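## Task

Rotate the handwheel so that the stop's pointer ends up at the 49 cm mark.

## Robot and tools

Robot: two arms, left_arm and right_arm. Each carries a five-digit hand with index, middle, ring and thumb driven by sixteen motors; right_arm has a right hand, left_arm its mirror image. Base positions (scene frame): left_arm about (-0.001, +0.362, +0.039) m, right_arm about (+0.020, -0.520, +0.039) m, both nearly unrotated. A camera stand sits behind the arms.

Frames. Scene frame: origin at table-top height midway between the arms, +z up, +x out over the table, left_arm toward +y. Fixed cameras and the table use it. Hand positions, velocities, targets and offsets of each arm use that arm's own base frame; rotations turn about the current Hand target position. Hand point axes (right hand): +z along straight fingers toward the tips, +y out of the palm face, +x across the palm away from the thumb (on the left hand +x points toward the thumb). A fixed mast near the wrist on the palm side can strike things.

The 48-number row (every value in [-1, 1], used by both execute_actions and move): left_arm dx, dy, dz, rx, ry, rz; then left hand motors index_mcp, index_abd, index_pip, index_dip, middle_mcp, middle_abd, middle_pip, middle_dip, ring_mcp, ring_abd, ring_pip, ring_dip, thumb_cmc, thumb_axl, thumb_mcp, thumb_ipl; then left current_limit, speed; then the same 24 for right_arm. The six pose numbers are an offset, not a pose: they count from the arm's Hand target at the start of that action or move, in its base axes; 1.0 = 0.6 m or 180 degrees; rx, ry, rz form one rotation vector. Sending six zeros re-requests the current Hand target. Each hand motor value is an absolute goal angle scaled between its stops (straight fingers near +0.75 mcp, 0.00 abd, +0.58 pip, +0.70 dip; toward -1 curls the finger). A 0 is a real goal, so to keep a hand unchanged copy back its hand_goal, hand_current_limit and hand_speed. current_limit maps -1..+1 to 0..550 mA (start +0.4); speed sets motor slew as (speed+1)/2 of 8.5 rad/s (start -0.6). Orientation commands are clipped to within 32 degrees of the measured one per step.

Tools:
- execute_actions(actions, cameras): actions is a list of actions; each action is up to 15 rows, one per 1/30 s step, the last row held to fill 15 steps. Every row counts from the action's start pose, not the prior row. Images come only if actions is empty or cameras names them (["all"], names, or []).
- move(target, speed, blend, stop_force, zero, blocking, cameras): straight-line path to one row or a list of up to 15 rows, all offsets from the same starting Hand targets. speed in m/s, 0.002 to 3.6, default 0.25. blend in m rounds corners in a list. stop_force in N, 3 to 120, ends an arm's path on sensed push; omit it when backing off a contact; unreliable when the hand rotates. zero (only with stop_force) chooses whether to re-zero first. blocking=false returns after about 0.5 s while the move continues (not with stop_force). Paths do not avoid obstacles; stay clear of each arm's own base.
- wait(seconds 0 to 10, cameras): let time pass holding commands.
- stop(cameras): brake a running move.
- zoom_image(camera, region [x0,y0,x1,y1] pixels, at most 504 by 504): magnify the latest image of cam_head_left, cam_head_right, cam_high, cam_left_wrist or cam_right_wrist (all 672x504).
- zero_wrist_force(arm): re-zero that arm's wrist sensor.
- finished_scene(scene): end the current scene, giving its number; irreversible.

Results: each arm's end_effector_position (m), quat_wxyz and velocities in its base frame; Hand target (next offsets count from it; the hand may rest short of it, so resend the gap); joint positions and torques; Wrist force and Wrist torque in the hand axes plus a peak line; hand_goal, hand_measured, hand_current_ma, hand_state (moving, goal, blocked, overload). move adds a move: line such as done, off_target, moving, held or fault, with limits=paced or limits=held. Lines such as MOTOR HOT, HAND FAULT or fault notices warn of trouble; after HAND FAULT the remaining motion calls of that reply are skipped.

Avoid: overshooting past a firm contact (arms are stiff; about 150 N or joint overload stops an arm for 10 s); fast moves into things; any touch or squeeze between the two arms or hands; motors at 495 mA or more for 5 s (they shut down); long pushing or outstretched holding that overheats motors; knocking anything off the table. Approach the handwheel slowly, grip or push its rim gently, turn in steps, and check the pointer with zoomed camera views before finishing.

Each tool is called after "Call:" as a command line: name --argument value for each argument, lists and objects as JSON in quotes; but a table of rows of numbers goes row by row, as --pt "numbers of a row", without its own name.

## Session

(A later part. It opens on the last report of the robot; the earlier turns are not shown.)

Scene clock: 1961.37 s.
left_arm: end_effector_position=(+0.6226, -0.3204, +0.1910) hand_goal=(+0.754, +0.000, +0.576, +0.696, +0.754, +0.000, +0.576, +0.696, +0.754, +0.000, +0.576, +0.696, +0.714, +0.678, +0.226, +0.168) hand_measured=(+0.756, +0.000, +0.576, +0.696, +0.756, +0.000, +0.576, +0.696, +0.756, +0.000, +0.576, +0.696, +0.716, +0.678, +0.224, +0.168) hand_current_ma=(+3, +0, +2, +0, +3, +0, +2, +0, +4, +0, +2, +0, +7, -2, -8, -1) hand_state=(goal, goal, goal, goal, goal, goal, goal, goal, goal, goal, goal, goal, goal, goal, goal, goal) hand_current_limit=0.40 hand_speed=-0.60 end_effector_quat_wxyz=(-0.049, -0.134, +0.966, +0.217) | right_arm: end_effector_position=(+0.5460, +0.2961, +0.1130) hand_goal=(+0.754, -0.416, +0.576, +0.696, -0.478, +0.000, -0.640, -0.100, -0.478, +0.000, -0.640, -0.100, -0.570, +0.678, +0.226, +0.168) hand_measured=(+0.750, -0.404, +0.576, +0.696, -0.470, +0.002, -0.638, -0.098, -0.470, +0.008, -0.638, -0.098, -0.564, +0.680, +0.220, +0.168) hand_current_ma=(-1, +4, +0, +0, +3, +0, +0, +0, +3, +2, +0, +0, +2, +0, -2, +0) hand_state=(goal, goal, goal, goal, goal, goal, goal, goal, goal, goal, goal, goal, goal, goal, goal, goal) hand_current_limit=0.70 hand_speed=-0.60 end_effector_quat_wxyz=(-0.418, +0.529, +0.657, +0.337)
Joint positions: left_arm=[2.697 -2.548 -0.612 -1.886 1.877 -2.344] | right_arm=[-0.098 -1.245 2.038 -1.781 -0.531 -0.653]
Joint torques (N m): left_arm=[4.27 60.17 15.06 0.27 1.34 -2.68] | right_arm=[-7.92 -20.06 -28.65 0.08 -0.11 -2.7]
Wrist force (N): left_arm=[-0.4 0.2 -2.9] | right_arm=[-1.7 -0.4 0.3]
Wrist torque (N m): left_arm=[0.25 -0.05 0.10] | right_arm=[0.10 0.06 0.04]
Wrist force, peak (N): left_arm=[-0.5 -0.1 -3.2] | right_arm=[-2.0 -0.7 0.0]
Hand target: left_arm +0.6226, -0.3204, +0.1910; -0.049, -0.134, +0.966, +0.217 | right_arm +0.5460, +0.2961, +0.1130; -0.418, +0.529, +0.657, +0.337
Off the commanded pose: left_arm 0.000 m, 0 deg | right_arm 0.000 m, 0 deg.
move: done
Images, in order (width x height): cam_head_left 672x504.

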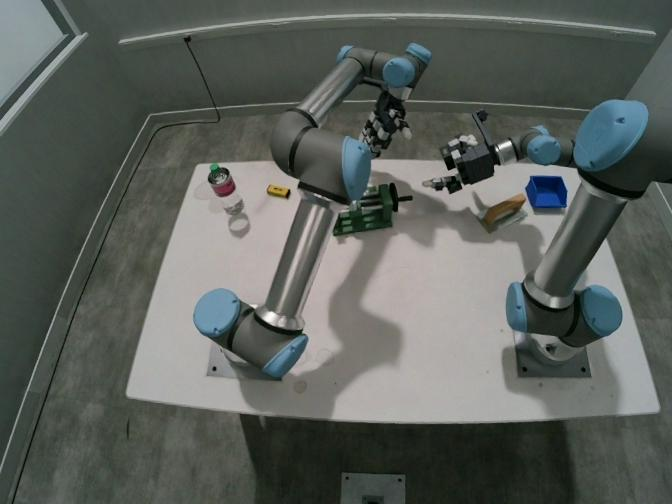

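Call:
move --pt "0 0 0 0 0 0 0.754 0 0.576 0.696 0.754 0 0.576 0.696 0.754 0 0.576 0.696 0.714 0.678 0.226 0.168 0.4 -0.6 -0.0554 -0.0119 -0.0883 0 0 0 0.754 -0.417 0.576 0.696 -0.479 0 -0.64 -0.1 -0.479 0 -0.64 -0.1 -0.571 0.678 0.226 0.168 0.7 -0.6" --pt "0 0 0 0 0 0 0.754 0 0.576 0.696 0.754 0 0.576 0.696 0.754 0 0.576 0.696 0.714 0.678 0.226 0.168 0.4 -0.6 -0.0764 0.0859 -0.0883 0 0 0 0.754 -0.417 0.576 0.696 -0.479 0 -0.64 -0.1 -0.479 0 -0.64 -0.1 -0.571 0.678 0.226 0.168 0.7 -0.6" --pt "0 0 0 0 0 0 0.754 0 0.576 0.696 0.754 0 0.576 0.696 0.754 0 0.576 0.696 0.714 0.678 0.226 0.168 0.4 -0.6 -0.0715 0.0869 -0.0683 0 0 0 0.754 -0.417 0.576 0.696 -0.479 0 -0.64 -0.1 -0.479 0 -0.64 -0.1 -0.571 0.678 0.226 0.168 0.7 -0.6" --pt "0 0 0 0 0 0 0.754 0 0.576 0.696 0.754 0 0.576 0.696 0.754 0 0.576 0.696 0.714 0.678 0.226 0.168 0.4 -0.6 -0.0601 0.0894 -0.0483 0 0 0 0.754 -0.417 0.576 0.696 -0.479 0 -0.64 -0.1 -0.479 0 -0.64 -0.1 -0.571 0.678 0.226 0.168 0.7 -0.6" --blend '[0.01,0.005,0.003,0.0]' --speed '[0.2,0.1,0.05,0.05]' --cameras '["cam_head_left","cam_left_wrist"]'

Call:
zoom_image --camera "cam_head_left" --region '[380, 160, 460, 220]'

Call:
zoom_image --camera "cam_left_wrist" --region '[150, 220, 350, 370]'

Scene clock: 1982.43 s.
left_arm: end_effector_position=(+0.6226, -0.3204, +0.1910) hand_goal=(+0.754, +0.000, +0.576, +0.696, +0.754, +0.000, +0.576, +0.696, +0.754, +0.000, +0.576, +0.696, +0.714, +0.678, +0.226, +0.168) hand_measured=(+0.756, +0.000, +0.576, +0.696, +0.756, +0.000, +0.576, +0.696, +0.756, +0.000, +0.576, +0.696, +0.716, +0.678, +0.224, +0.168) hand_current_ma=(+3, +0, +2, +0, +3, +0, +2, +0, +4, +0, +2, +0, +7, -2, -8, -1) hand_state=(goal, goal, goal, goal, goal, goal, goal, goal, goal, goal, goal, goal, goal, goal, goal, goal) hand_current_limit=0.40 hand_speed=-0.60 end_effector_quat_wxyz=(-0.049, -0.134, +0.966, +0.217) | right_arm: end_effector_position=(+0.5099, +0.3497, +0.0839) hand_goal=(+0.754, -0.416, +0.576, +0.696, -0.478, +0.000, -0.640, -0.100, -0.478, +0.000, -0.640, -0.100, -0.570, +0.678, +0.226, +0.168) hand_measured=(+0.764, -0.360, +0.580, +0.696, -0.470, +0.002, -0.638, -0.098, -0.470, +0.008, -0.638, -0.098, -0.564, +0.680, +0.220, +0.168) hand_current_ma=(+4, +58, +1, +0, +3, +0, +0, +0, +3, +2, +0, +0, +2, +0, -2, +0) hand_state=(goal, blocked, goal, goal, goal, goal, goal, goal, goal, goal, goal, goal, goal, goal, goal, goal) hand_current_limit=0.70 hand_speed=-0.60 end_effector_quat_wxyz=(-0.418, +0.529, +0.657, +0.337)
Joint positions: left_arm=[2.697 -2.548 -0.612 -1.886 1.877 -2.344] | right_arm=[0.009 -1.21 2.158 -2.107 -0.48 -0.457]
Joint torques (N m): left_arm=[4.32 60.6 15.18 0.22 1.25 -2.57] | right_arm=[12.11 -37.6 -27.56 0.19 4.85 2.24]
Wrist force (N): left_arm=[-0.4 0.1 -3.2] | right_arm=[-5.6 -1.1 -1.0]
Wrist torque (N m): left_arm=[0.27 -0.06 0.10] | right_arm=[0.26 -0.25 -0.43]
Wrist force, peak (N): left_arm=[-0.4 -0.1 -3.5] | right_arm=[-6.0 -0.7 -1.2]
Hand target: left_arm +0.6226, -0.3204, +0.1910; -0.049, -0.134, +0.966, +0.217 | right_arm +0.5099, +0.3497, +0.0840; -0.418, +0.529, +0.657, +0.337
Off the commanded pose: left_arm 0.000 m, 0 deg | right_arm 0.000 m, 0 deg.
move: done
Images, in order (width x height): cam_head_left 672x504, cam_left_wrist 672x504.

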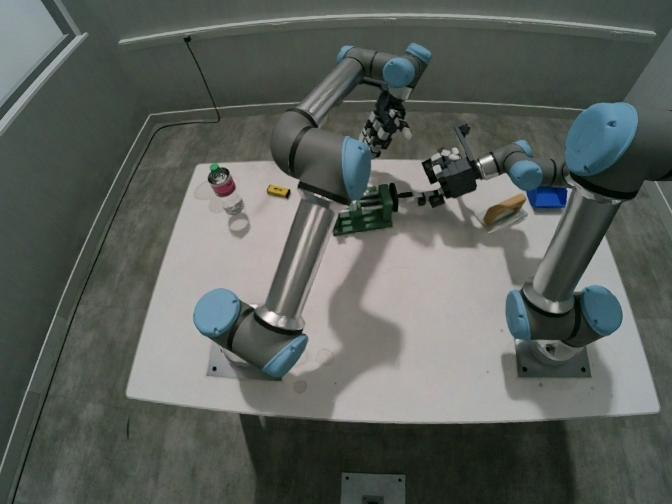

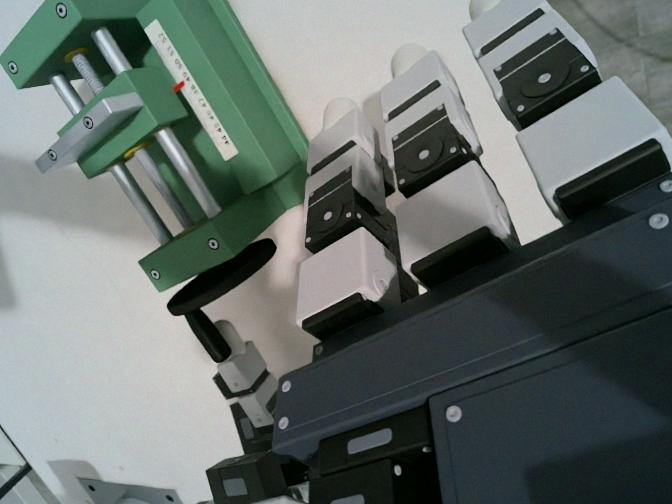

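Scaled by 6.300 from the camera's 672x504 image, which has a finer 960x720 frame.

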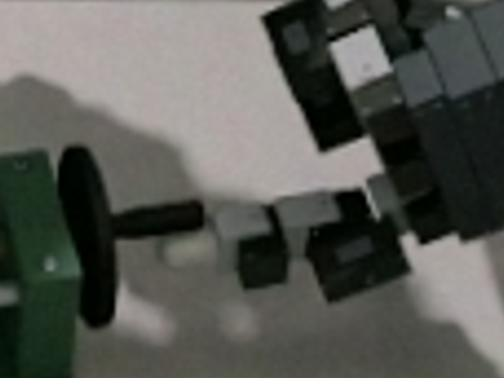

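Scaled by 2.520 from the camera's 672x504 image, which has a finer 960x720 frame.

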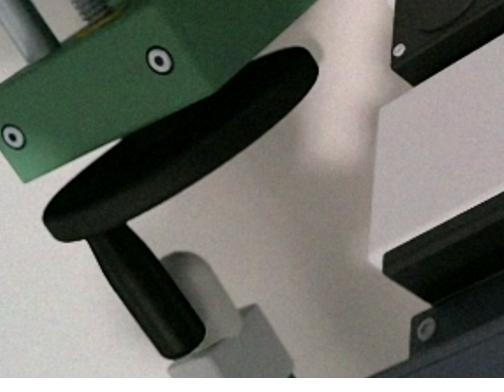

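Call:
move --pt "0 0 0 0 0 0 0.754 0 0.576 0.696 0.754 0 0.576 0.696 0.754 0 0.576 0.696 0.714 0.678 0.226 0.168 0.4 -0.6 0.002 0.0004 0.019 0 0 0 0.754 -0.417 0.576 0.696 -0.479 0 -0.64 -0.1 -0.479 0 -0.64 -0.1 -0.571 0.678 0.226 0.168 0.7 -0.6" --pt "0 0 0 0 0 0 0.754 0 0.576 0.696 0.754 0 0.576 0.696 0.754 0 0.576 0.696 0.714 0.678 0.226 0.168 0.4 -0.6 0.0122 0.0026 0.0283 0 0 0 0.754 -0.417 0.576 0.696 -0.479 0 -0.64 -0.1 -0.479 0 -0.64 -0.1 -0.571 0.678 0.226 0.168 0.7 -0.6" --pt "0 0 0 0 0 0 0.754 0 0.576 0.696 0.754 0 0.576 0.696 0.754 0 0.576 0.696 0.714 0.678 0.226 0.168 0.4 -0.6 0.0321 0.0069 0.035 0 0 0 0.754 -0.417 0.576 0.696 -0.479 0 -0.64 -0.1 -0.479 0 -0.64 -0.1 -0.571 0.678 0.226 0.168 0.7 -0.6" --blend '[0.004,0.004,0.0]' --speed 0.05 --cameras '["cam_head_left","cam_left_wrist"]'

Call:
zoom_image --camera "cam_head_left" --region '[380, 160, 460, 220]'

Call:
zoom_image --camera "cam_left_wrist" --region '[150, 220, 350, 370]'

Scene clock: 2001.60 s.
left_arm: end_effector_position=(+0.6226, -0.3204, +0.1910) hand_goal=(+0.754, +0.000, +0.576, +0.696, +0.754, +0.000, +0.576, +0.696, +0.754, +0.000, +0.576, +0.696, +0.714, +0.678, +0.226, +0.168) hand_measured=(+0.756, +0.000, +0.576, +0.696, +0.756, +0.000, +0.576, +0.696, +0.756, +0.000, +0.576, +0.696, +0.716, +0.678, +0.224, +0.168) hand_current_ma=(+3, +0, +2, +0, +3, +0, +2, +0, +4, +0, +2, +0, +7, -2, -8, -1) hand_state=(goal, goal, goal, goal, goal, goal, goal, goal, goal, goal, goal, goal, goal, goal, goal, goal) hand_current_limit=0.40 hand_speed=-0.60 end_effector_quat_wxyz=(-0.049, -0.134, +0.966, +0.217) | right_arm: end_effector_position=(+0.5291, +0.3538, +0.1050) hand_goal=(+0.754, -0.416, +0.576, +0.696, -0.478, +0.000, -0.640, -0.100, -0.478, +0.000, -0.640, -0.100, -0.570, +0.678, +0.226, +0.168) hand_measured=(+0.792, -0.414, +0.598, +0.704, -0.470, +0.002, -0.638, -0.098, -0.470, +0.008, -0.638, -0.098, -0.564, +0.680, +0.220, +0.168) hand_current_ma=(+40, +0, +14, +3, +3, +0, +0, +0, +3, +2, +0, +0, +2, +0, -2, +0) hand_state=(blocked, goal, blocked, goal, goal, goal, goal, goal, goal, goal, goal, goal, goal, goal, goal, goal) hand_current_limit=0.70 hand_speed=-0.60 end_effector_quat_wxyz=(-0.418, +0.529, +0.657, +0.337)
Joint positions: left_arm=[2.697 -2.548 -0.612 -1.886 1.877 -2.344] | right_arm=[0.017 -1.219 2.091 -2.045 -0.477 -0.441]
Joint torques (N m): left_arm=[4.72 60.67 14.91 0.23 1.36 -2.22] | right_arm=[10.56 -22.28 -29.81 0.01 3.88 2.15]
Wrist force (N): left_arm=[-0.5 0.1 -3.0] | right_arm=[-1.4 -3.1 -0.7]
Wrist torque (N m): left_arm=[0.24 -0.05 0.10] | right_arm=[0.29 0.07 -0.14]
Wrist force, peak (N): left_arm=[-0.4 -0.2 -3.4] | right_arm=[-6.0 -1.5 -0.9]
Hand target: left_arm +0.6226, -0.3204, +0.1910; -0.049, -0.134, +0.966, +0.217 | right_arm +0.5292, +0.3539, +0.1050; -0.418, +0.529, +0.657, +0.337
Off the commanded pose: left_arm 0.000 m, 0 deg | right_arm 0.000 m, 0 deg.
move: done
Images, in order (width x height): cam_head_left 672x504, cam_left_wrist 672x504.

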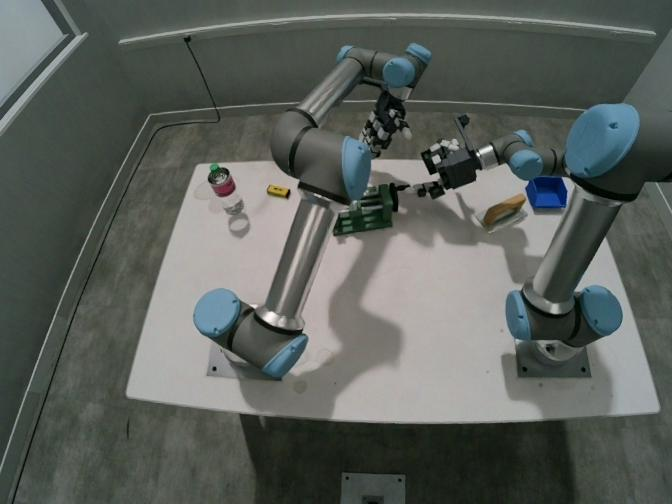

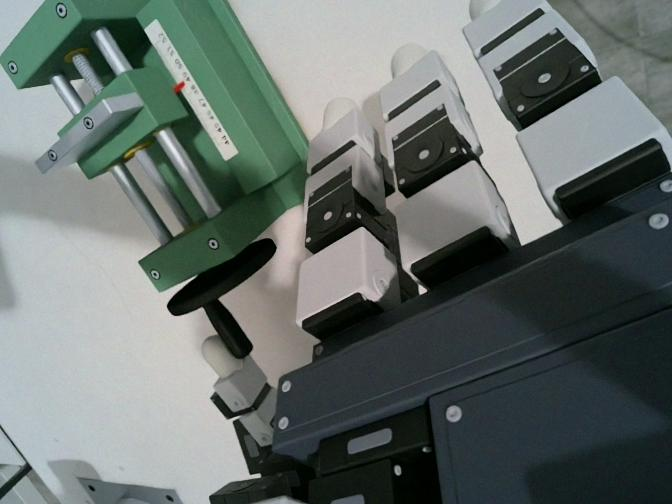

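Scaled by 6.300 from the camera's 672x504 image, which has a finer 960x720 frame.

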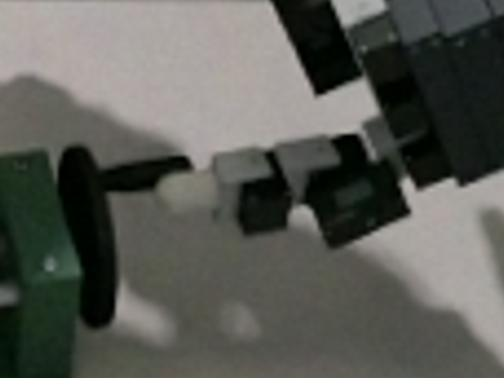

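Scaled by 2.520 from the camera's 672x504 image, which has a finer 960x720 frame.

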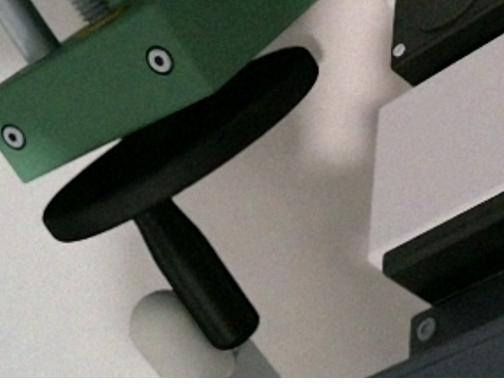

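Call:
move --pt "0 0 0 0 0 0 0.754 0 0.576 0.696 0.754 0 0.576 0.696 0.754 0 0.576 0.696 0.714 0.678 0.226 0.168 0.4 -0.6 0.0533 0.0114 -0.0067 0 0 0 0.754 -0.417 0.576 0.696 -0.479 0 -0.64 -0.1 -0.479 0 -0.64 -0.1 -0.571 0.678 0.226 0.168 0.7 -0.6" --pt "0 0 0 0 0 0 0.754 0 0.576 0.696 0.754 0 0.576 0.696 0.754 0 0.576 0.696 0.714 0.678 0.226 0.168 0.4 -0.6 0.0533 0.0114 -0.1167 0 0 0 0.754 -0.417 0.576 0.696 -0.479 0 -0.64 -0.1 -0.479 0 -0.64 -0.1 -0.571 0.678 0.226 0.168 0.7 -0.6" --pt "0 0 0 0 0 0 0.754 0 0.576 0.696 0.754 0 0.576 0.696 0.754 0 0.576 0.696 0.714 0.678 0.226 0.168 0.4 -0.6 -0.0005 0 -0.1167 0 0 0 0.754 -0.417 0.576 0.696 -0.479 0 -0.64 -0.1 -0.479 0 -0.64 -0.1 -0.571 0.678 0.226 0.168 0.7 -0.6" --blend '[0.0137,0.0137,0.0]' --speed 0.06 --cameras '["cam_head_left","cam_left_wrist"]'

Call:
zoom_image --camera "cam_head_left" --region '[380, 160, 460, 220]'

Call:
zoom_image --camera "cam_left_wrist" --region '[150, 220, 350, 370]'

Scene clock: 2047.47 s.
left_arm: end_effector_position=(+0.6226, -0.3204, +0.1910) hand_goal=(+0.754, +0.000, +0.576, +0.696, +0.754, +0.000, +0.576, +0.696, +0.754, +0.000, +0.576, +0.696, +0.714, +0.678, +0.226, +0.168) hand_measured=(+0.756, +0.000, +0.576, +0.696, +0.756, +0.000, +0.576, +0.696, +0.756, +0.000, +0.576, +0.696, +0.716, +0.678, +0.224, +0.168) hand_current_ma=(+3, +0, +2, +0, +3, +0, +2, +0, +4, +0, +2, +0, +7, -2, -8, -1) hand_state=(goal, goal, goal, goal, goal, goal, goal, goal, goal, goal, goal, goal, goal, goal, goal, goal) hand_current_limit=0.40 hand_speed=-0.60 end_effector_quat_wxyz=(-0.049, -0.134, +0.966, +0.217) | right_arm: end_effector_position=(+0.5290, +0.3539, +0.0350) hand_goal=(+0.754, -0.416, +0.576, +0.696, -0.478, +0.000, -0.640, -0.100, -0.478, +0.000, -0.640, -0.100, -0.570, +0.678, +0.226, +0.168) hand_measured=(+0.756, -0.408, +0.578, +0.698, -0.470, +0.002, -0.638, -0.098, -0.470, +0.008, -0.638, -0.098, -0.564, +0.680, +0.220, +0.168) hand_current_ma=(+0, +2, +0, +0, +3, +0, +0, +0, +3, +2, +0, +0, +2, +0, -2, +0) hand_state=(goal, goal, goal, goal, goal, goal, goal, goal, goal, goal, goal, goal, goal, goal, goal, goal) hand_current_limit=0.70 hand_speed=-0.60 end_effector_quat_wxyz=(-0.418, +0.529, +0.657, +0.337)
Joint positions: left_arm=[2.697 -2.548 -0.612 -1.886 1.877 -2.344] | right_arm=[0.018 -1.061 2.122 -2.234 -0.477 -0.441]
Joint torques (N m): left_arm=[4.54 61.16 14.83 0.29 1.23 -1.62] | right_arm=[-10.05 -40.75 -3.72 -4.17 -0.89 -2.92]
Wrist force (N): left_arm=[-0.3 -0.2 -2.9] | right_arm=[-1.5 -0.1 0.4]
Wrist torque (N m): left_arm=[0.19 -0.06 0.11] | right_arm=[0.12 0.04 0.05]
Wrist force, peak (N): left_arm=[-0.5 -0.2 -3.5] | right_arm=[-0.3 -5.6 -1.7]
Hand target: left_arm +0.6226, -0.3204, +0.1910; -0.049, -0.134, +0.966, +0.217 | right_arm +0.5289, +0.3539, +0.0350; -0.418, +0.529, +0.657, +0.337
Off the commanded pose: left_arm 0.000 m, 0 deg | right_arm 0.000 m, 0 deg.
move: done
Images, in order (width x height): cam_head_left 672x504, cam_left_wrist 672x504.

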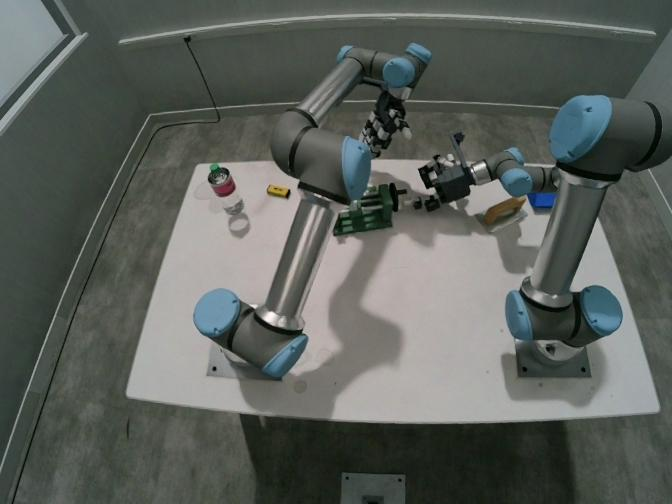

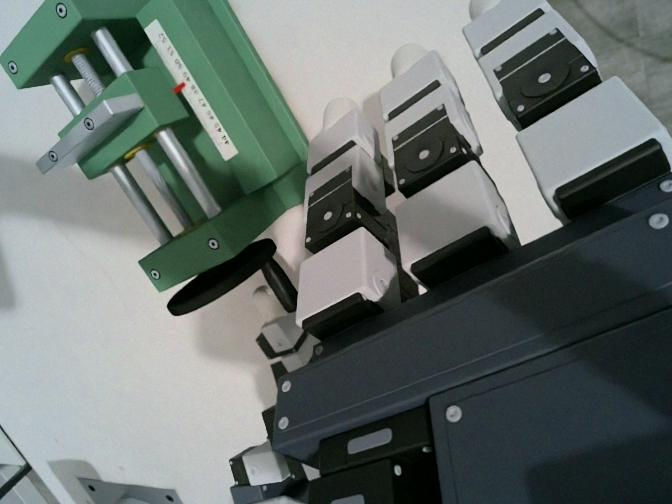

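Scaled by 6.300 from the camera's 672x504 image, which has a finer 960x720 frame.

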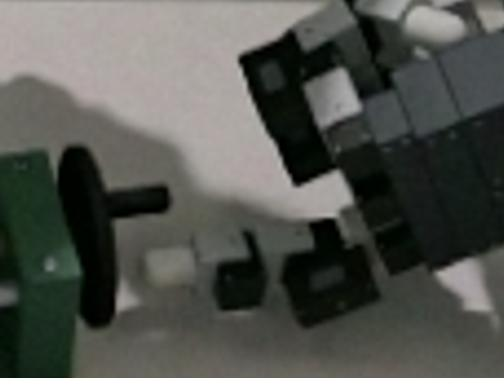

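Scaled by 2.520 from the camera's 672x504 image, which has a finer 960x720 frame.

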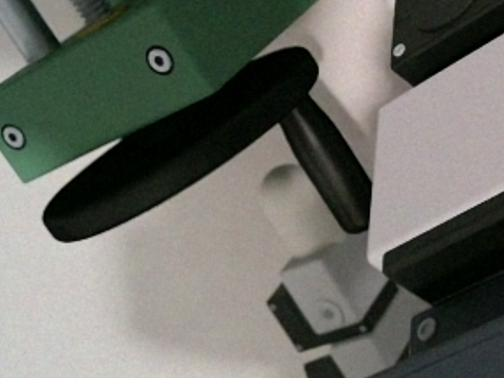

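Call:
move --pt "0 0 0 0 0 0 0.754 0 0.576 0.696 0.754 0 0.576 0.696 0.754 0 0.576 0.696 0.714 0.678 0.226 0.168 0.4 -0.6 0 0 0.0683 0 0 0 0.754 -0.417 0.576 0.696 -0.479 0 -0.64 -0.1 -0.479 0 -0.64 -0.1 -0.571 0.678 0.226 0.168 0.7 -0.6" --pt "0 0 0 0 0 0 0.754 0 0.576 0.696 0.754 0 0.576 0.696 0.754 0 0.576 0.696 0.714 0.678 0.226 0.168 0.4 -0.6 0.0391 0.0084 0.0717 0 0 0 0.754 -0.417 0.576 0.696 -0.479 0 -0.64 -0.1 -0.479 0 -0.64 -0.1 -0.571 0.678 0.226 0.168 0.7 -0.6" --pt "0 0 0 0 0 0 0.754 0 0.576 0.696 0.754 0 0.576 0.696 0.754 0 0.576 0.696 0.714 0.678 0.226 0.168 0.4 -0.6 0.044 0.0094 0 0 0 0 0.754 -0.417 0.576 0.696 -0.479 0 -0.64 -0.1 -0.479 0 -0.64 -0.1 -0.571 0.678 0.226 0.168 0.7 -0.6" --pt "0 0 0 0 0 0 0.754 0 0.576 0.696 0.754 0 0.576 0.696 0.754 0 0.576 0.696 0.714 0.678 0.226 0.168 0.4 -0.6 -0.044 -0.0094 0 0 0 0 0.754 -0.417 0.576 0.696 -0.479 0 -0.64 -0.1 -0.479 0 -0.64 -0.1 -0.571 0.678 0.226 0.168 0.7 -0.6" --pt "0 0 0 0 0 0 0.754 0 0.576 0.696 0.754 0 0.576 0.696 0.754 0 0.576 0.696 0.714 0.678 0.226 0.168 0.4 -0.6 -0.044 -0.0094 0.055 0 0 0 0.754 -0.417 0.576 0.696 -0.479 0 -0.64 -0.1 -0.479 0 -0.64 -0.1 -0.571 0.678 0.226 0.168 0.7 -0.6" --blend '[0.005,0.005,0.011,0.011,0.0]' --speed 0.06 --cameras '["cam_head_left","cam_left_wrist"]'

Call:
zoom_image --camera "cam_head_left" --region '[380, 160, 460, 220]'

Call:
zoom_image --camera "cam_left_wrist" --region '[150, 220, 350, 370]'

Scene clock: 2071.63 s.
left_arm: end_effector_position=(+0.6226, -0.3204, +0.1910) hand_goal=(+0.754, +0.000, +0.576, +0.696, +0.754, +0.000, +0.576, +0.696, +0.754, +0.000, +0.576, +0.696, +0.714, +0.678, +0.226, +0.168) hand_measured=(+0.756, +0.000, +0.576, +0.696, +0.756, +0.000, +0.576, +0.696, +0.756, +0.000, +0.576, +0.696, +0.716, +0.678, +0.224, +0.168) hand_current_ma=(+3, +0, +2, +0, +3, +0, +2, +0, +4, +0, +2, +0, +7, -2, -8, -1) hand_state=(goal, goal, goal, goal, goal, goal, goal, goal, goal, goal, goal, goal, goal, goal, goal, goal) hand_current_limit=0.40 hand_speed=-0.60 end_effector_quat_wxyz=(-0.049, -0.134, +0.966, +0.217) | right_arm: end_effector_position=(+0.5025, +0.3482, +0.0679) hand_goal=(+0.754, -0.416, +0.576, +0.696, -0.478, +0.000, -0.640, -0.100, -0.478, +0.000, -0.640, -0.100, -0.570, +0.678, +0.226, +0.168) hand_measured=(+0.756, -0.412, +0.578, +0.698, -0.470, +0.002, -0.638, -0.098, -0.470, +0.008, -0.638, -0.098, -0.564, +0.680, +0.220, +0.168) hand_current_ma=(+0, +0, +0, +0, +3, +0, +0, +0, +3, +2, +0, +0, +2, +0, -2, +0) hand_state=(goal, goal, goal, goal, goal, goal, goal, goal, goal, goal, goal, goal, goal, goal, goal, goal) hand_current_limit=0.70 hand_speed=-0.60 end_effector_quat_wxyz=(-0.418, +0.529, +0.657, +0.337)
Joint positions: left_arm=[2.697 -2.548 -0.612 -1.886 1.877 -2.344] | right_arm=[0.006 -1.185 2.186 -2.155 -0.481 -0.463]
Joint torques (N m): left_arm=[4.28 61.28 15.05 0.35 1.31 -1.08] | right_arm=[-10.1 -35.34 -25.8 0.43 -0.85 -2.94]
Wrist force (N): left_arm=[-0.6 -0.3 -3.2] | right_arm=[-1.7 -0.2 0.3]
Wrist torque (N m): left_arm=[0.20 -0.04 0.10] | right_arm=[0.11 0.06 0.06]
Wrist force, peak (N): left_arm=[-0.4 -0.1 -3.4] | right_arm=[-1.2 -3.3 -3.1]
Hand target: left_arm +0.6226, -0.3204, +0.1910; -0.049, -0.134, +0.966, +0.217 | right_arm +0.5025, +0.3482, +0.0680; -0.418, +0.529, +0.657, +0.337
Off the commanded pose: left_arm 0.000 m, 0 deg | right_arm 0.000 m, 0 deg.
move: done
Images, in order (width x height): cam_head_left 672x504, cam_left_wrist 672x504.

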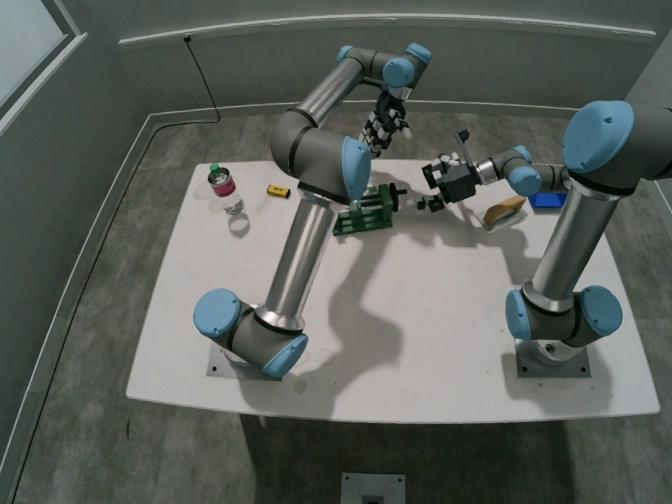

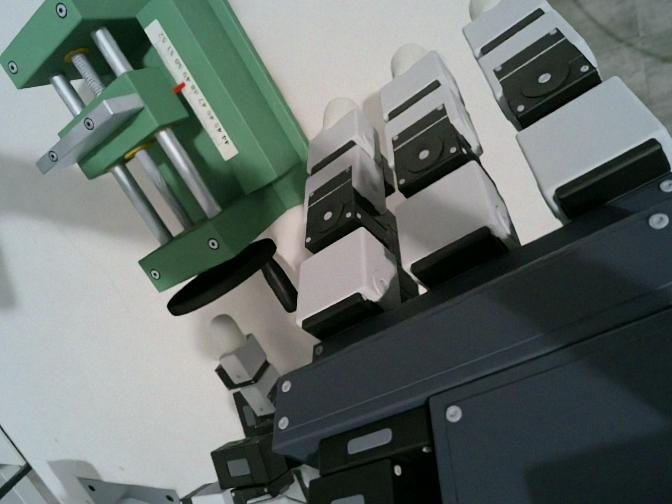

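Scaled by 6.300 from the camera's 672x504 image, which has a finer 960x720 frame.

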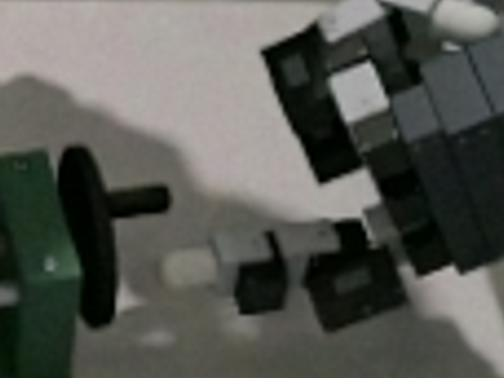

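Scaled by 2.520 from the camera's 672x504 image, which has a finer 960x720 frame.

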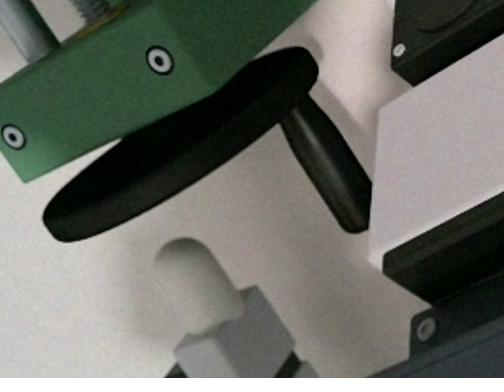

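Call:
move --target '[-0.271,0,0.11,0,-0.2778,0,0.754,0,0.576,0.696,0.754,0,0.576,0.696,0.754,0,0.576,0.696,0.714,0.678,0.226,0.168,0.4,-0.6,0,0,0,0,0,0,0.754,-0.417,0.576,0.696,-0.479,0,-0.64,-0.1,-0.479,0,-0.64,-0.1,-0.571,0.678,0.226,0.168,0.7,-0.6]' --speed 0.2 --cameras '["cam_head_left","cam_left_wrist","cam_high"]'

Scene clock: 2147.00 s.
left_arm: end_effector_position=(+0.6156, -0.3205, +0.1945) hand_goal=(+0.754, +0.000, +0.576, +0.696, +0.754, +0.000, +0.576, +0.696, +0.754, +0.000, +0.576, +0.696, +0.714, +0.678, +0.226, +0.168) hand_measured=(+0.756, +0.000, +0.576, +0.696, +0.756, +0.000, +0.576, +0.696, +0.756, +0.000, +0.576, +0.696, +0.718, +0.678, +0.222, +0.168) hand_current_ma=(+3, +0, +2, +0, +4, +0, +2, +0, +4, +0, +2, +0, +9, -2, -13, -1) hand_state=(goal, goal, goal, goal, goal, goal, goal, goal, goal, goal, goal, goal, goal, goal, goal, goal) hand_current_limit=0.40 hand_speed=-0.60 end_effector_quat_wxyz=(-0.032, -0.140, +0.966, +0.216) | right_arm: end_effector_position=(+0.5025, +0.3482, +0.0680) hand_goal=(+0.754, -0.416, +0.576, +0.696, -0.478, +0.000, -0.640, -0.100, -0.478, +0.000, -0.640, -0.100, -0.570, +0.678, +0.226, +0.168) hand_measured=(+0.756, -0.412, +0.578, +0.698, -0.470, +0.002, -0.638, -0.098, -0.470, +0.008, -0.638, -0.098, -0.564, +0.680, +0.220, +0.168) hand_current_ma=(+0, +0, +0, +0, +3, +0, +0, +0, +3, +2, +0, +0, +2, +0, -2, +0) hand_state=(goal, goal, goal, goal, goal, goal, goal, goal, goal, goal, goal, goal, goal, goal, goal, goal) hand_current_limit=0.70 hand_speed=-0.60 end_effector_quat_wxyz=(-0.418, +0.529, +0.657, +0.337)
Joint positions: left_arm=[2.69 -2.504 -0.686 -1.83 1.89 -2.359] | right_arm=[0.006 -1.185 2.186 -2.155 -0.481 -0.463]
Joint torques (N m): left_arm=[9.45 47.2 34.64 -0.34 -1.08 2.82] | right_arm=[-8.15 -36.27 -25.48 0.44 -0.75 -2.79]
Wrist force (N): left_arm=[-0.3 -0.4 -3.0] | right_arm=[-2.0 0.0 0.3]
Wrist torque (N m): left_arm=[0.22 -0.08 -0.11] | right_arm=[0.14 0.09 0.03]
Wrist force, peak (N): left_arm=[-1.2 1.9 -6.8] | right_arm=[-2.2 -0.4 0.0]
Hand target: left_arm +0.6157, -0.3205, +0.1946; -0.032, -0.140, +0.966, +0.216 (not the last commanded pose) | right_arm +0.5025, +0.3482, +0.0680; -0.418, +0.529, +0.657, +0.337
Off the commanded pose: left_arm 0.168 m, 48 deg | right_arm 0.000 m, 0 deg.
move: held (left_arm; a check stopped the path); limits=held
pose unreachable (left arm): on one or more control steps of this call, first in action 0 (counted from 0), this arm could not follow its commanded pose, so it was not sent that pose on those steps. It may still have moved: this result reports where it is.
cause: moving toward the commanded pose would bring two parts of the arm too close to each other (joints 4 (wrist 1) to 6 (wrist 3) lie between them).
Images, in order (width x height): cam_head_left 672x504, cam_high 672x504, cam_left_wrist 672x504.

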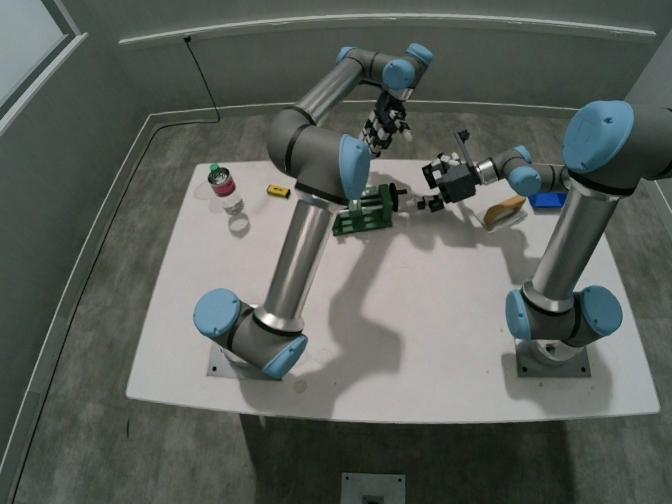

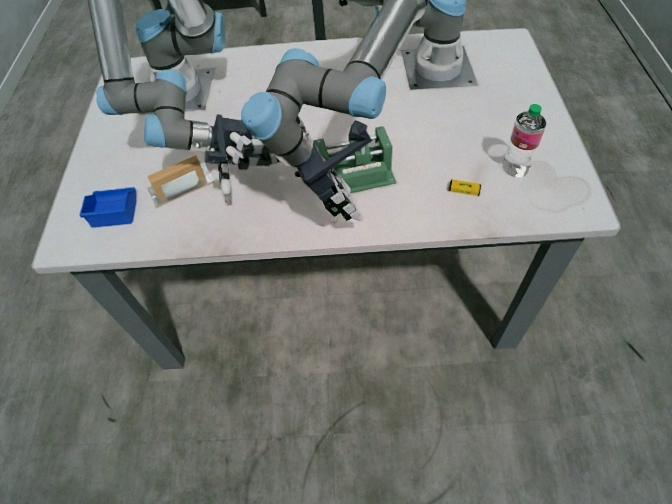

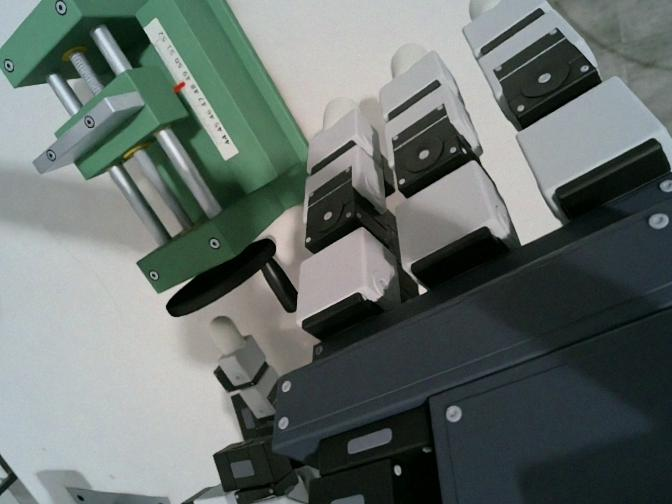

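Call:
move --target '[0.0117,0,-0.006,0,0,0,0.754,0,0.576,0.696,0.754,0,0.576,0.696,0.754,0,0.576,0.696,0.714,0.678,0.226,0.168,0.4,-0.6,0.0571,0.0122,-0.0167,0,0,0,0.754,-0.417,0.576,0.696,-0.479,0,-0.64,-0.1,-0.479,0,-0.64,-0.1,-0.571,0.678,0.226,0.168,0.7,-0.6]' --speed 0.06

Call:
move --target '[0,0,0,0,0,0,0.754,0,0.576,0.696,0.754,0,0.576,0.696,0.754,0,0.576,0.696,0.714,0.678,0.226,0.168,0.4,-0.6,0.0082,0.0017,0,0,0,0,0.754,-0.417,0.576,0.696,-0.479,0,-0.64,-0.1,-0.479,0,-0.64,-0.1,-0.571,0.678,0.226,0.168,0.7,-0.6]' --speed 0.06

Call:
move --target '[0,0,0,0,0,0,0.754,0,0.576,0.696,0.754,0,0.576,0.696,0.754,0,0.576,0.696,0.714,0.678,0.226,0.168,0.4,-0.6,0.0082,0.0017,0,0,0,0,0.754,-0.417,0.576,0.696,-0.479,0,-0.64,-0.1,-0.479,0,-0.64,-0.1,-0.571,0.678,0.226,0.168,0.7,-0.6]' --speed 0.06 --cameras '["cam_head_left","cam_left_wrist"]'

Call:
zoom_image --camera "cam_head_left" --region '[380, 160, 460, 220]'

Call:
zoom_image --camera "cam_left_wrist" --region '[150, 220, 350, 370]'

Scene clock: 2164.93 s.
left_arm: end_effector_position=(+0.6227, -0.3205, +0.1910) hand_goal=(+0.754, +0.000, +0.576, +0.696, +0.754, +0.000, +0.576, +0.696, +0.754, +0.000, +0.576, +0.696, +0.714, +0.678, +0.226, +0.168) hand_measured=(+0.756, +0.000, +0.576, +0.696, +0.756, +0.000, +0.576, +0.696, +0.756, +0.000, +0.576, +0.696, +0.718, +0.678, +0.222, +0.168) hand_current_ma=(+3, +0, +2, +0, +4, +0, +2, +0, +4, +0, +2, +0, +9, -2, -13, -1) hand_state=(goal, goal, goal, goal, goal, goal, goal, goal, goal, goal, goal, goal, goal, goal, goal, goal) hand_current_limit=0.40 hand_speed=-0.60 end_effector_quat_wxyz=(-0.032, -0.140, +0.966, +0.216) | right_arm: end_effector_position=(+0.5366, +0.3555, +0.0580) hand_goal=(+0.754, -0.416, +0.576, +0.696, -0.478, +0.000, -0.640, -0.100, -0.478, +0.000, -0.640, -0.100, -0.570, +0.678, +0.226, +0.168) hand_measured=(+0.756, -0.412, +0.578, +0.698, -0.470, +0.002, -0.638, -0.098, -0.470, +0.008, -0.638, -0.098, -0.564, +0.680, +0.220, +0.168) hand_current_ma=(+0, +0, +0, +0, +3, +0, +0, +0, +3, +2, +0, +0, +2, +0, -2, +0) hand_state=(goal, goal, goal, goal, goal, goal, goal, goal, goal, goal, goal, goal, goal, goal, goal, goal) hand_current_limit=0.70 hand_speed=-0.60 end_effector_quat_wxyz=(-0.418, +0.529, +0.657, +0.337) end_effector_velocity=(+0.000, +0.000, -0.002) end_effector_angular_velocity=(+0.000, +0.003, +0.000)
Joint positions: left_arm=[2.694 -2.527 -0.652 -1.839 1.891 -2.356] | right_arm=[0.021 -1.103 2.094 -2.17 -0.475 -0.435]
Joint velocities: left_arm=[within noise] | right_arm=[0.001 0.005 -0.003 -0.001 0 0.001]
Joint torques (N m): left_arm=[9.73 47.72 34.45 -0.15 2.61 2.8] | right_arm=[10.15 -22.97 -25.41 -4.38 3.62 2.1]
Wrist force (N): left_arm=[-0.5 -0.2 -3.1] | right_arm=[-1.6 -0.1 0.0]
Wrist torque (N m): left_arm=[0.24 -0.06 -0.12] | right_arm=[0.16 0.06 -0.10]
Wrist force, peak (N): left_arm=[-0.6 -0.4 -3.6] | right_arm=[-2.1 -0.2 0.4]
Hand target: left_arm +0.6227, -0.3205, +0.1910; -0.032, -0.140, +0.966, +0.216 | right_arm +0.5368, +0.3555, +0.0580; -0.418, +0.529, +0.657, +0.337
Off the commanded pose: left_arm 0.000 m, 0 deg | right_arm 0.000 m, 0 deg.
move: done

Scene clock: 2165.73 s.
left_arm: end_effector_position=(+0.6227, -0.3205, +0.1910) hand_goal=(+0.754, +0.000, +0.576, +0.696, +0.754, +0.000, +0.576, +0.696, +0.754, +0.000, +0.576, +0.696, +0.714, +0.678, +0.226, +0.168) hand_measured=(+0.756, +0.000, +0.576, +0.696, +0.756, +0.000, +0.576, +0.696, +0.756, +0.000, +0.576, +0.696, +0.718, +0.678, +0.222, +0.168) hand_current_ma=(+3, +0, +2, +0, +4, +0, +2, +0, +4, +0, +2, +0, +9, -2, -13, -1) hand_state=(goal, goal, goal, goal, goal, goal, goal, goal, goal, goal, goal, goal, goal, goal, goal, goal) hand_current_limit=0.40 hand_speed=-0.60 end_effector_quat_wxyz=(-0.032, -0.140, +0.966, +0.216) | right_arm: end_effector_position=(+0.5416, +0.3565, +0.0580) hand_goal=(+0.754, -0.416, +0.576, +0.696, -0.478, +0.000, -0.640, -0.100, -0.478, +0.000, -0.640, -0.100, -0.570, +0.678, +0.226, +0.168) hand_measured=(+0.756, -0.412, +0.578, +0.698, -0.470, +0.002, -0.638, -0.098, -0.470, +0.008, -0.638, -0.098, -0.564, +0.680, +0.220, +0.168) hand_current_ma=(+0, +0, +0, +0, +3, +0, +0, +0, +3, +2, +0, +0, +2, +0, -2, +0) hand_state=(goal, goal, goal, goal, goal, goal, goal, goal, goal, goal, goal, goal, goal, goal, goal, goal) hand_current_limit=0.70 hand_speed=-0.60 end_effector_quat_wxyz=(-0.418, +0.529, +0.657, +0.337)
Joint positions: left_arm=[2.694 -2.527 -0.652 -1.839 1.891 -2.356] | right_arm=[0.022 -1.095 2.08 -2.167 -0.475 -0.431]
Joint torques (N m): left_arm=[9.28 48.07 35.14 -0.03 2.51 2.77] | right_arm=[10.6 -24.15 -26.29 0.39 3.71 2.3]
Wrist force (N): left_arm=[-0.3 -0.1 -3.0] | right_arm=[-1.4 0.2 0.2]
Wrist torque (N m): left_arm=[0.24 -0.08 -0.12] | right_arm=[0.18 0.03 -0.09]
Wrist force, peak (N): left_arm=[-0.6 -0.1 -3.3] | right_arm=[-1.8 -0.2 0.2]
Hand target: left_arm +0.6227, -0.3205, +0.1910; -0.032, -0.140, +0.966, +0.216 | right_arm +0.5417, +0.3566, +0.0580; -0.418, +0.529, +0.657, +0.337
Off the commanded pose: left_arm 0.000 m, 0 deg | right_arm 0.000 m, 0 deg.
move: done

Scene clock: 2166.53 s.
left_arm: end_effector_position=(+0.6227, -0.3205, +0.1910) hand_goal=(+0.754, +0.000, +0.576, +0.696, +0.754, +0.000, +0.576, +0.696, +0.754, +0.000, +0.576, +0.696, +0.714, +0.678, +0.226, +0.168) hand_measured=(+0.756, +0.000, +0.576, +0.696, +0.756, +0.000, +0.576, +0.696, +0.756, +0.000, +0.576, +0.696, +0.718, +0.678, +0.222, +0.168) hand_current_ma=(+3, +0, +2, +0, +4, +0, +2, +0, +4, +0, +2, +0, +9, -2, -13, -1) hand_state=(goal, goal, goal, goal, goal, goal, goal, goal, goal, goal, goal, goal, goal, goal, goal, goal) hand_current_limit=0.40 hand_speed=-0.60 end_effector_quat_wxyz=(-0.032, -0.140, +0.966, +0.216) | right_arm: end_effector_position=(+0.5465, +0.3575, +0.0580) hand_goal=(+0.754, -0.416, +0.576, +0.696, -0.478, +0.000, -0.640, -0.100, -0.478, +0.000, -0.640, -0.100, -0.570, +0.678, +0.226, +0.168) hand_measured=(+0.760, -0.412, +0.580, +0.698, -0.470, +0.002, -0.638, -0.098, -0.470, +0.008, -0.638, -0.098, -0.564, +0.680, +0.220, +0.168) hand_current_ma=(+2, +0, +1, +0, +3, +0, +0, +0, +3, +2, +0, +0, +2, +0, -2, +0) hand_state=(goal, goal, goal, goal, goal, goal, goal, goal, goal, goal, goal, goal, goal, goal, goal, goal) hand_current_limit=0.70 hand_speed=-0.60 end_effector_quat_wxyz=(-0.418, +0.529, +0.657, +0.337)
Joint positions: left_arm=[2.694 -2.527 -0.652 -1.839 1.891 -2.356] | right_arm=[0.024 -1.087 2.065 -2.164 -0.474 -0.428]
Joint torques (N m): left_arm=[9.1 48.39 35.61 0 2.57 2.74] | right_arm=[10.8 -24.4 -27.59 0.26 3.84 2.02]
Wrist force (N): left_arm=[-0.4 -0.3 -3.0] | right_arm=[-1.5 -0.8 -0.1]
Wrist torque (N m): left_arm=[0.22 -0.07 -0.12] | right_arm=[0.21 0.02 -0.11]
Wrist force, peak (N): left_arm=[-0.7 -0.1 -3.4] | right_arm=[-1.9 -0.8 -0.4]
Hand target: left_arm +0.6227, -0.3205, +0.1910; -0.032, -0.140, +0.966, +0.216 | right_arm +0.5466, +0.3576, +0.0580; -0.418, +0.529, +0.657, +0.337
Off the commanded pose: left_arm 0.000 m, 0 deg | right_arm 0.000 m, 0 deg.
move: done
Images, in order (width x height): cam_head_left 672x504, cam_left_wrist 672x504.

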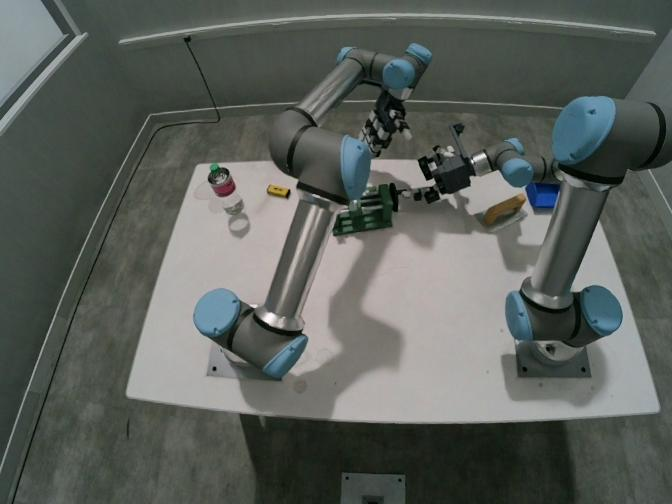

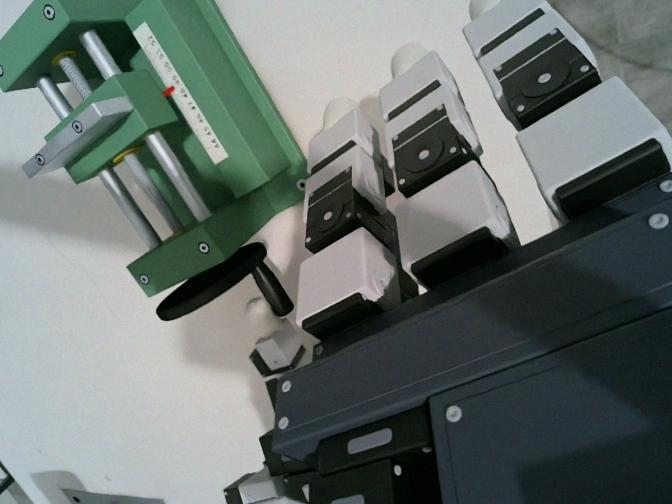

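Scaled by 6.300 from the camera's 672x504 image, which has a finer 960x720 frame.

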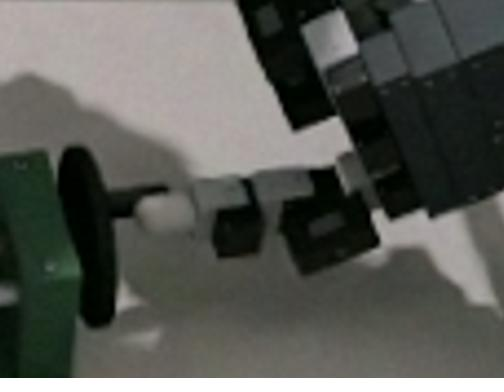

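Scaled by 2.520 from the camera's 672x504 image, which has a finer 960x720 frame.

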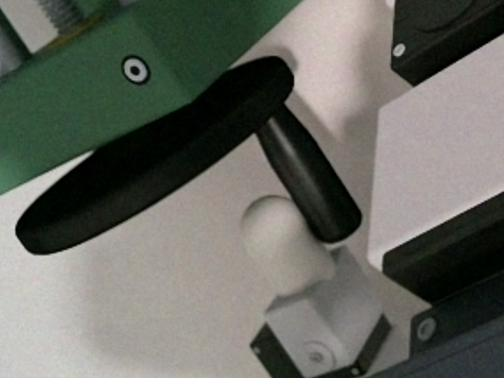

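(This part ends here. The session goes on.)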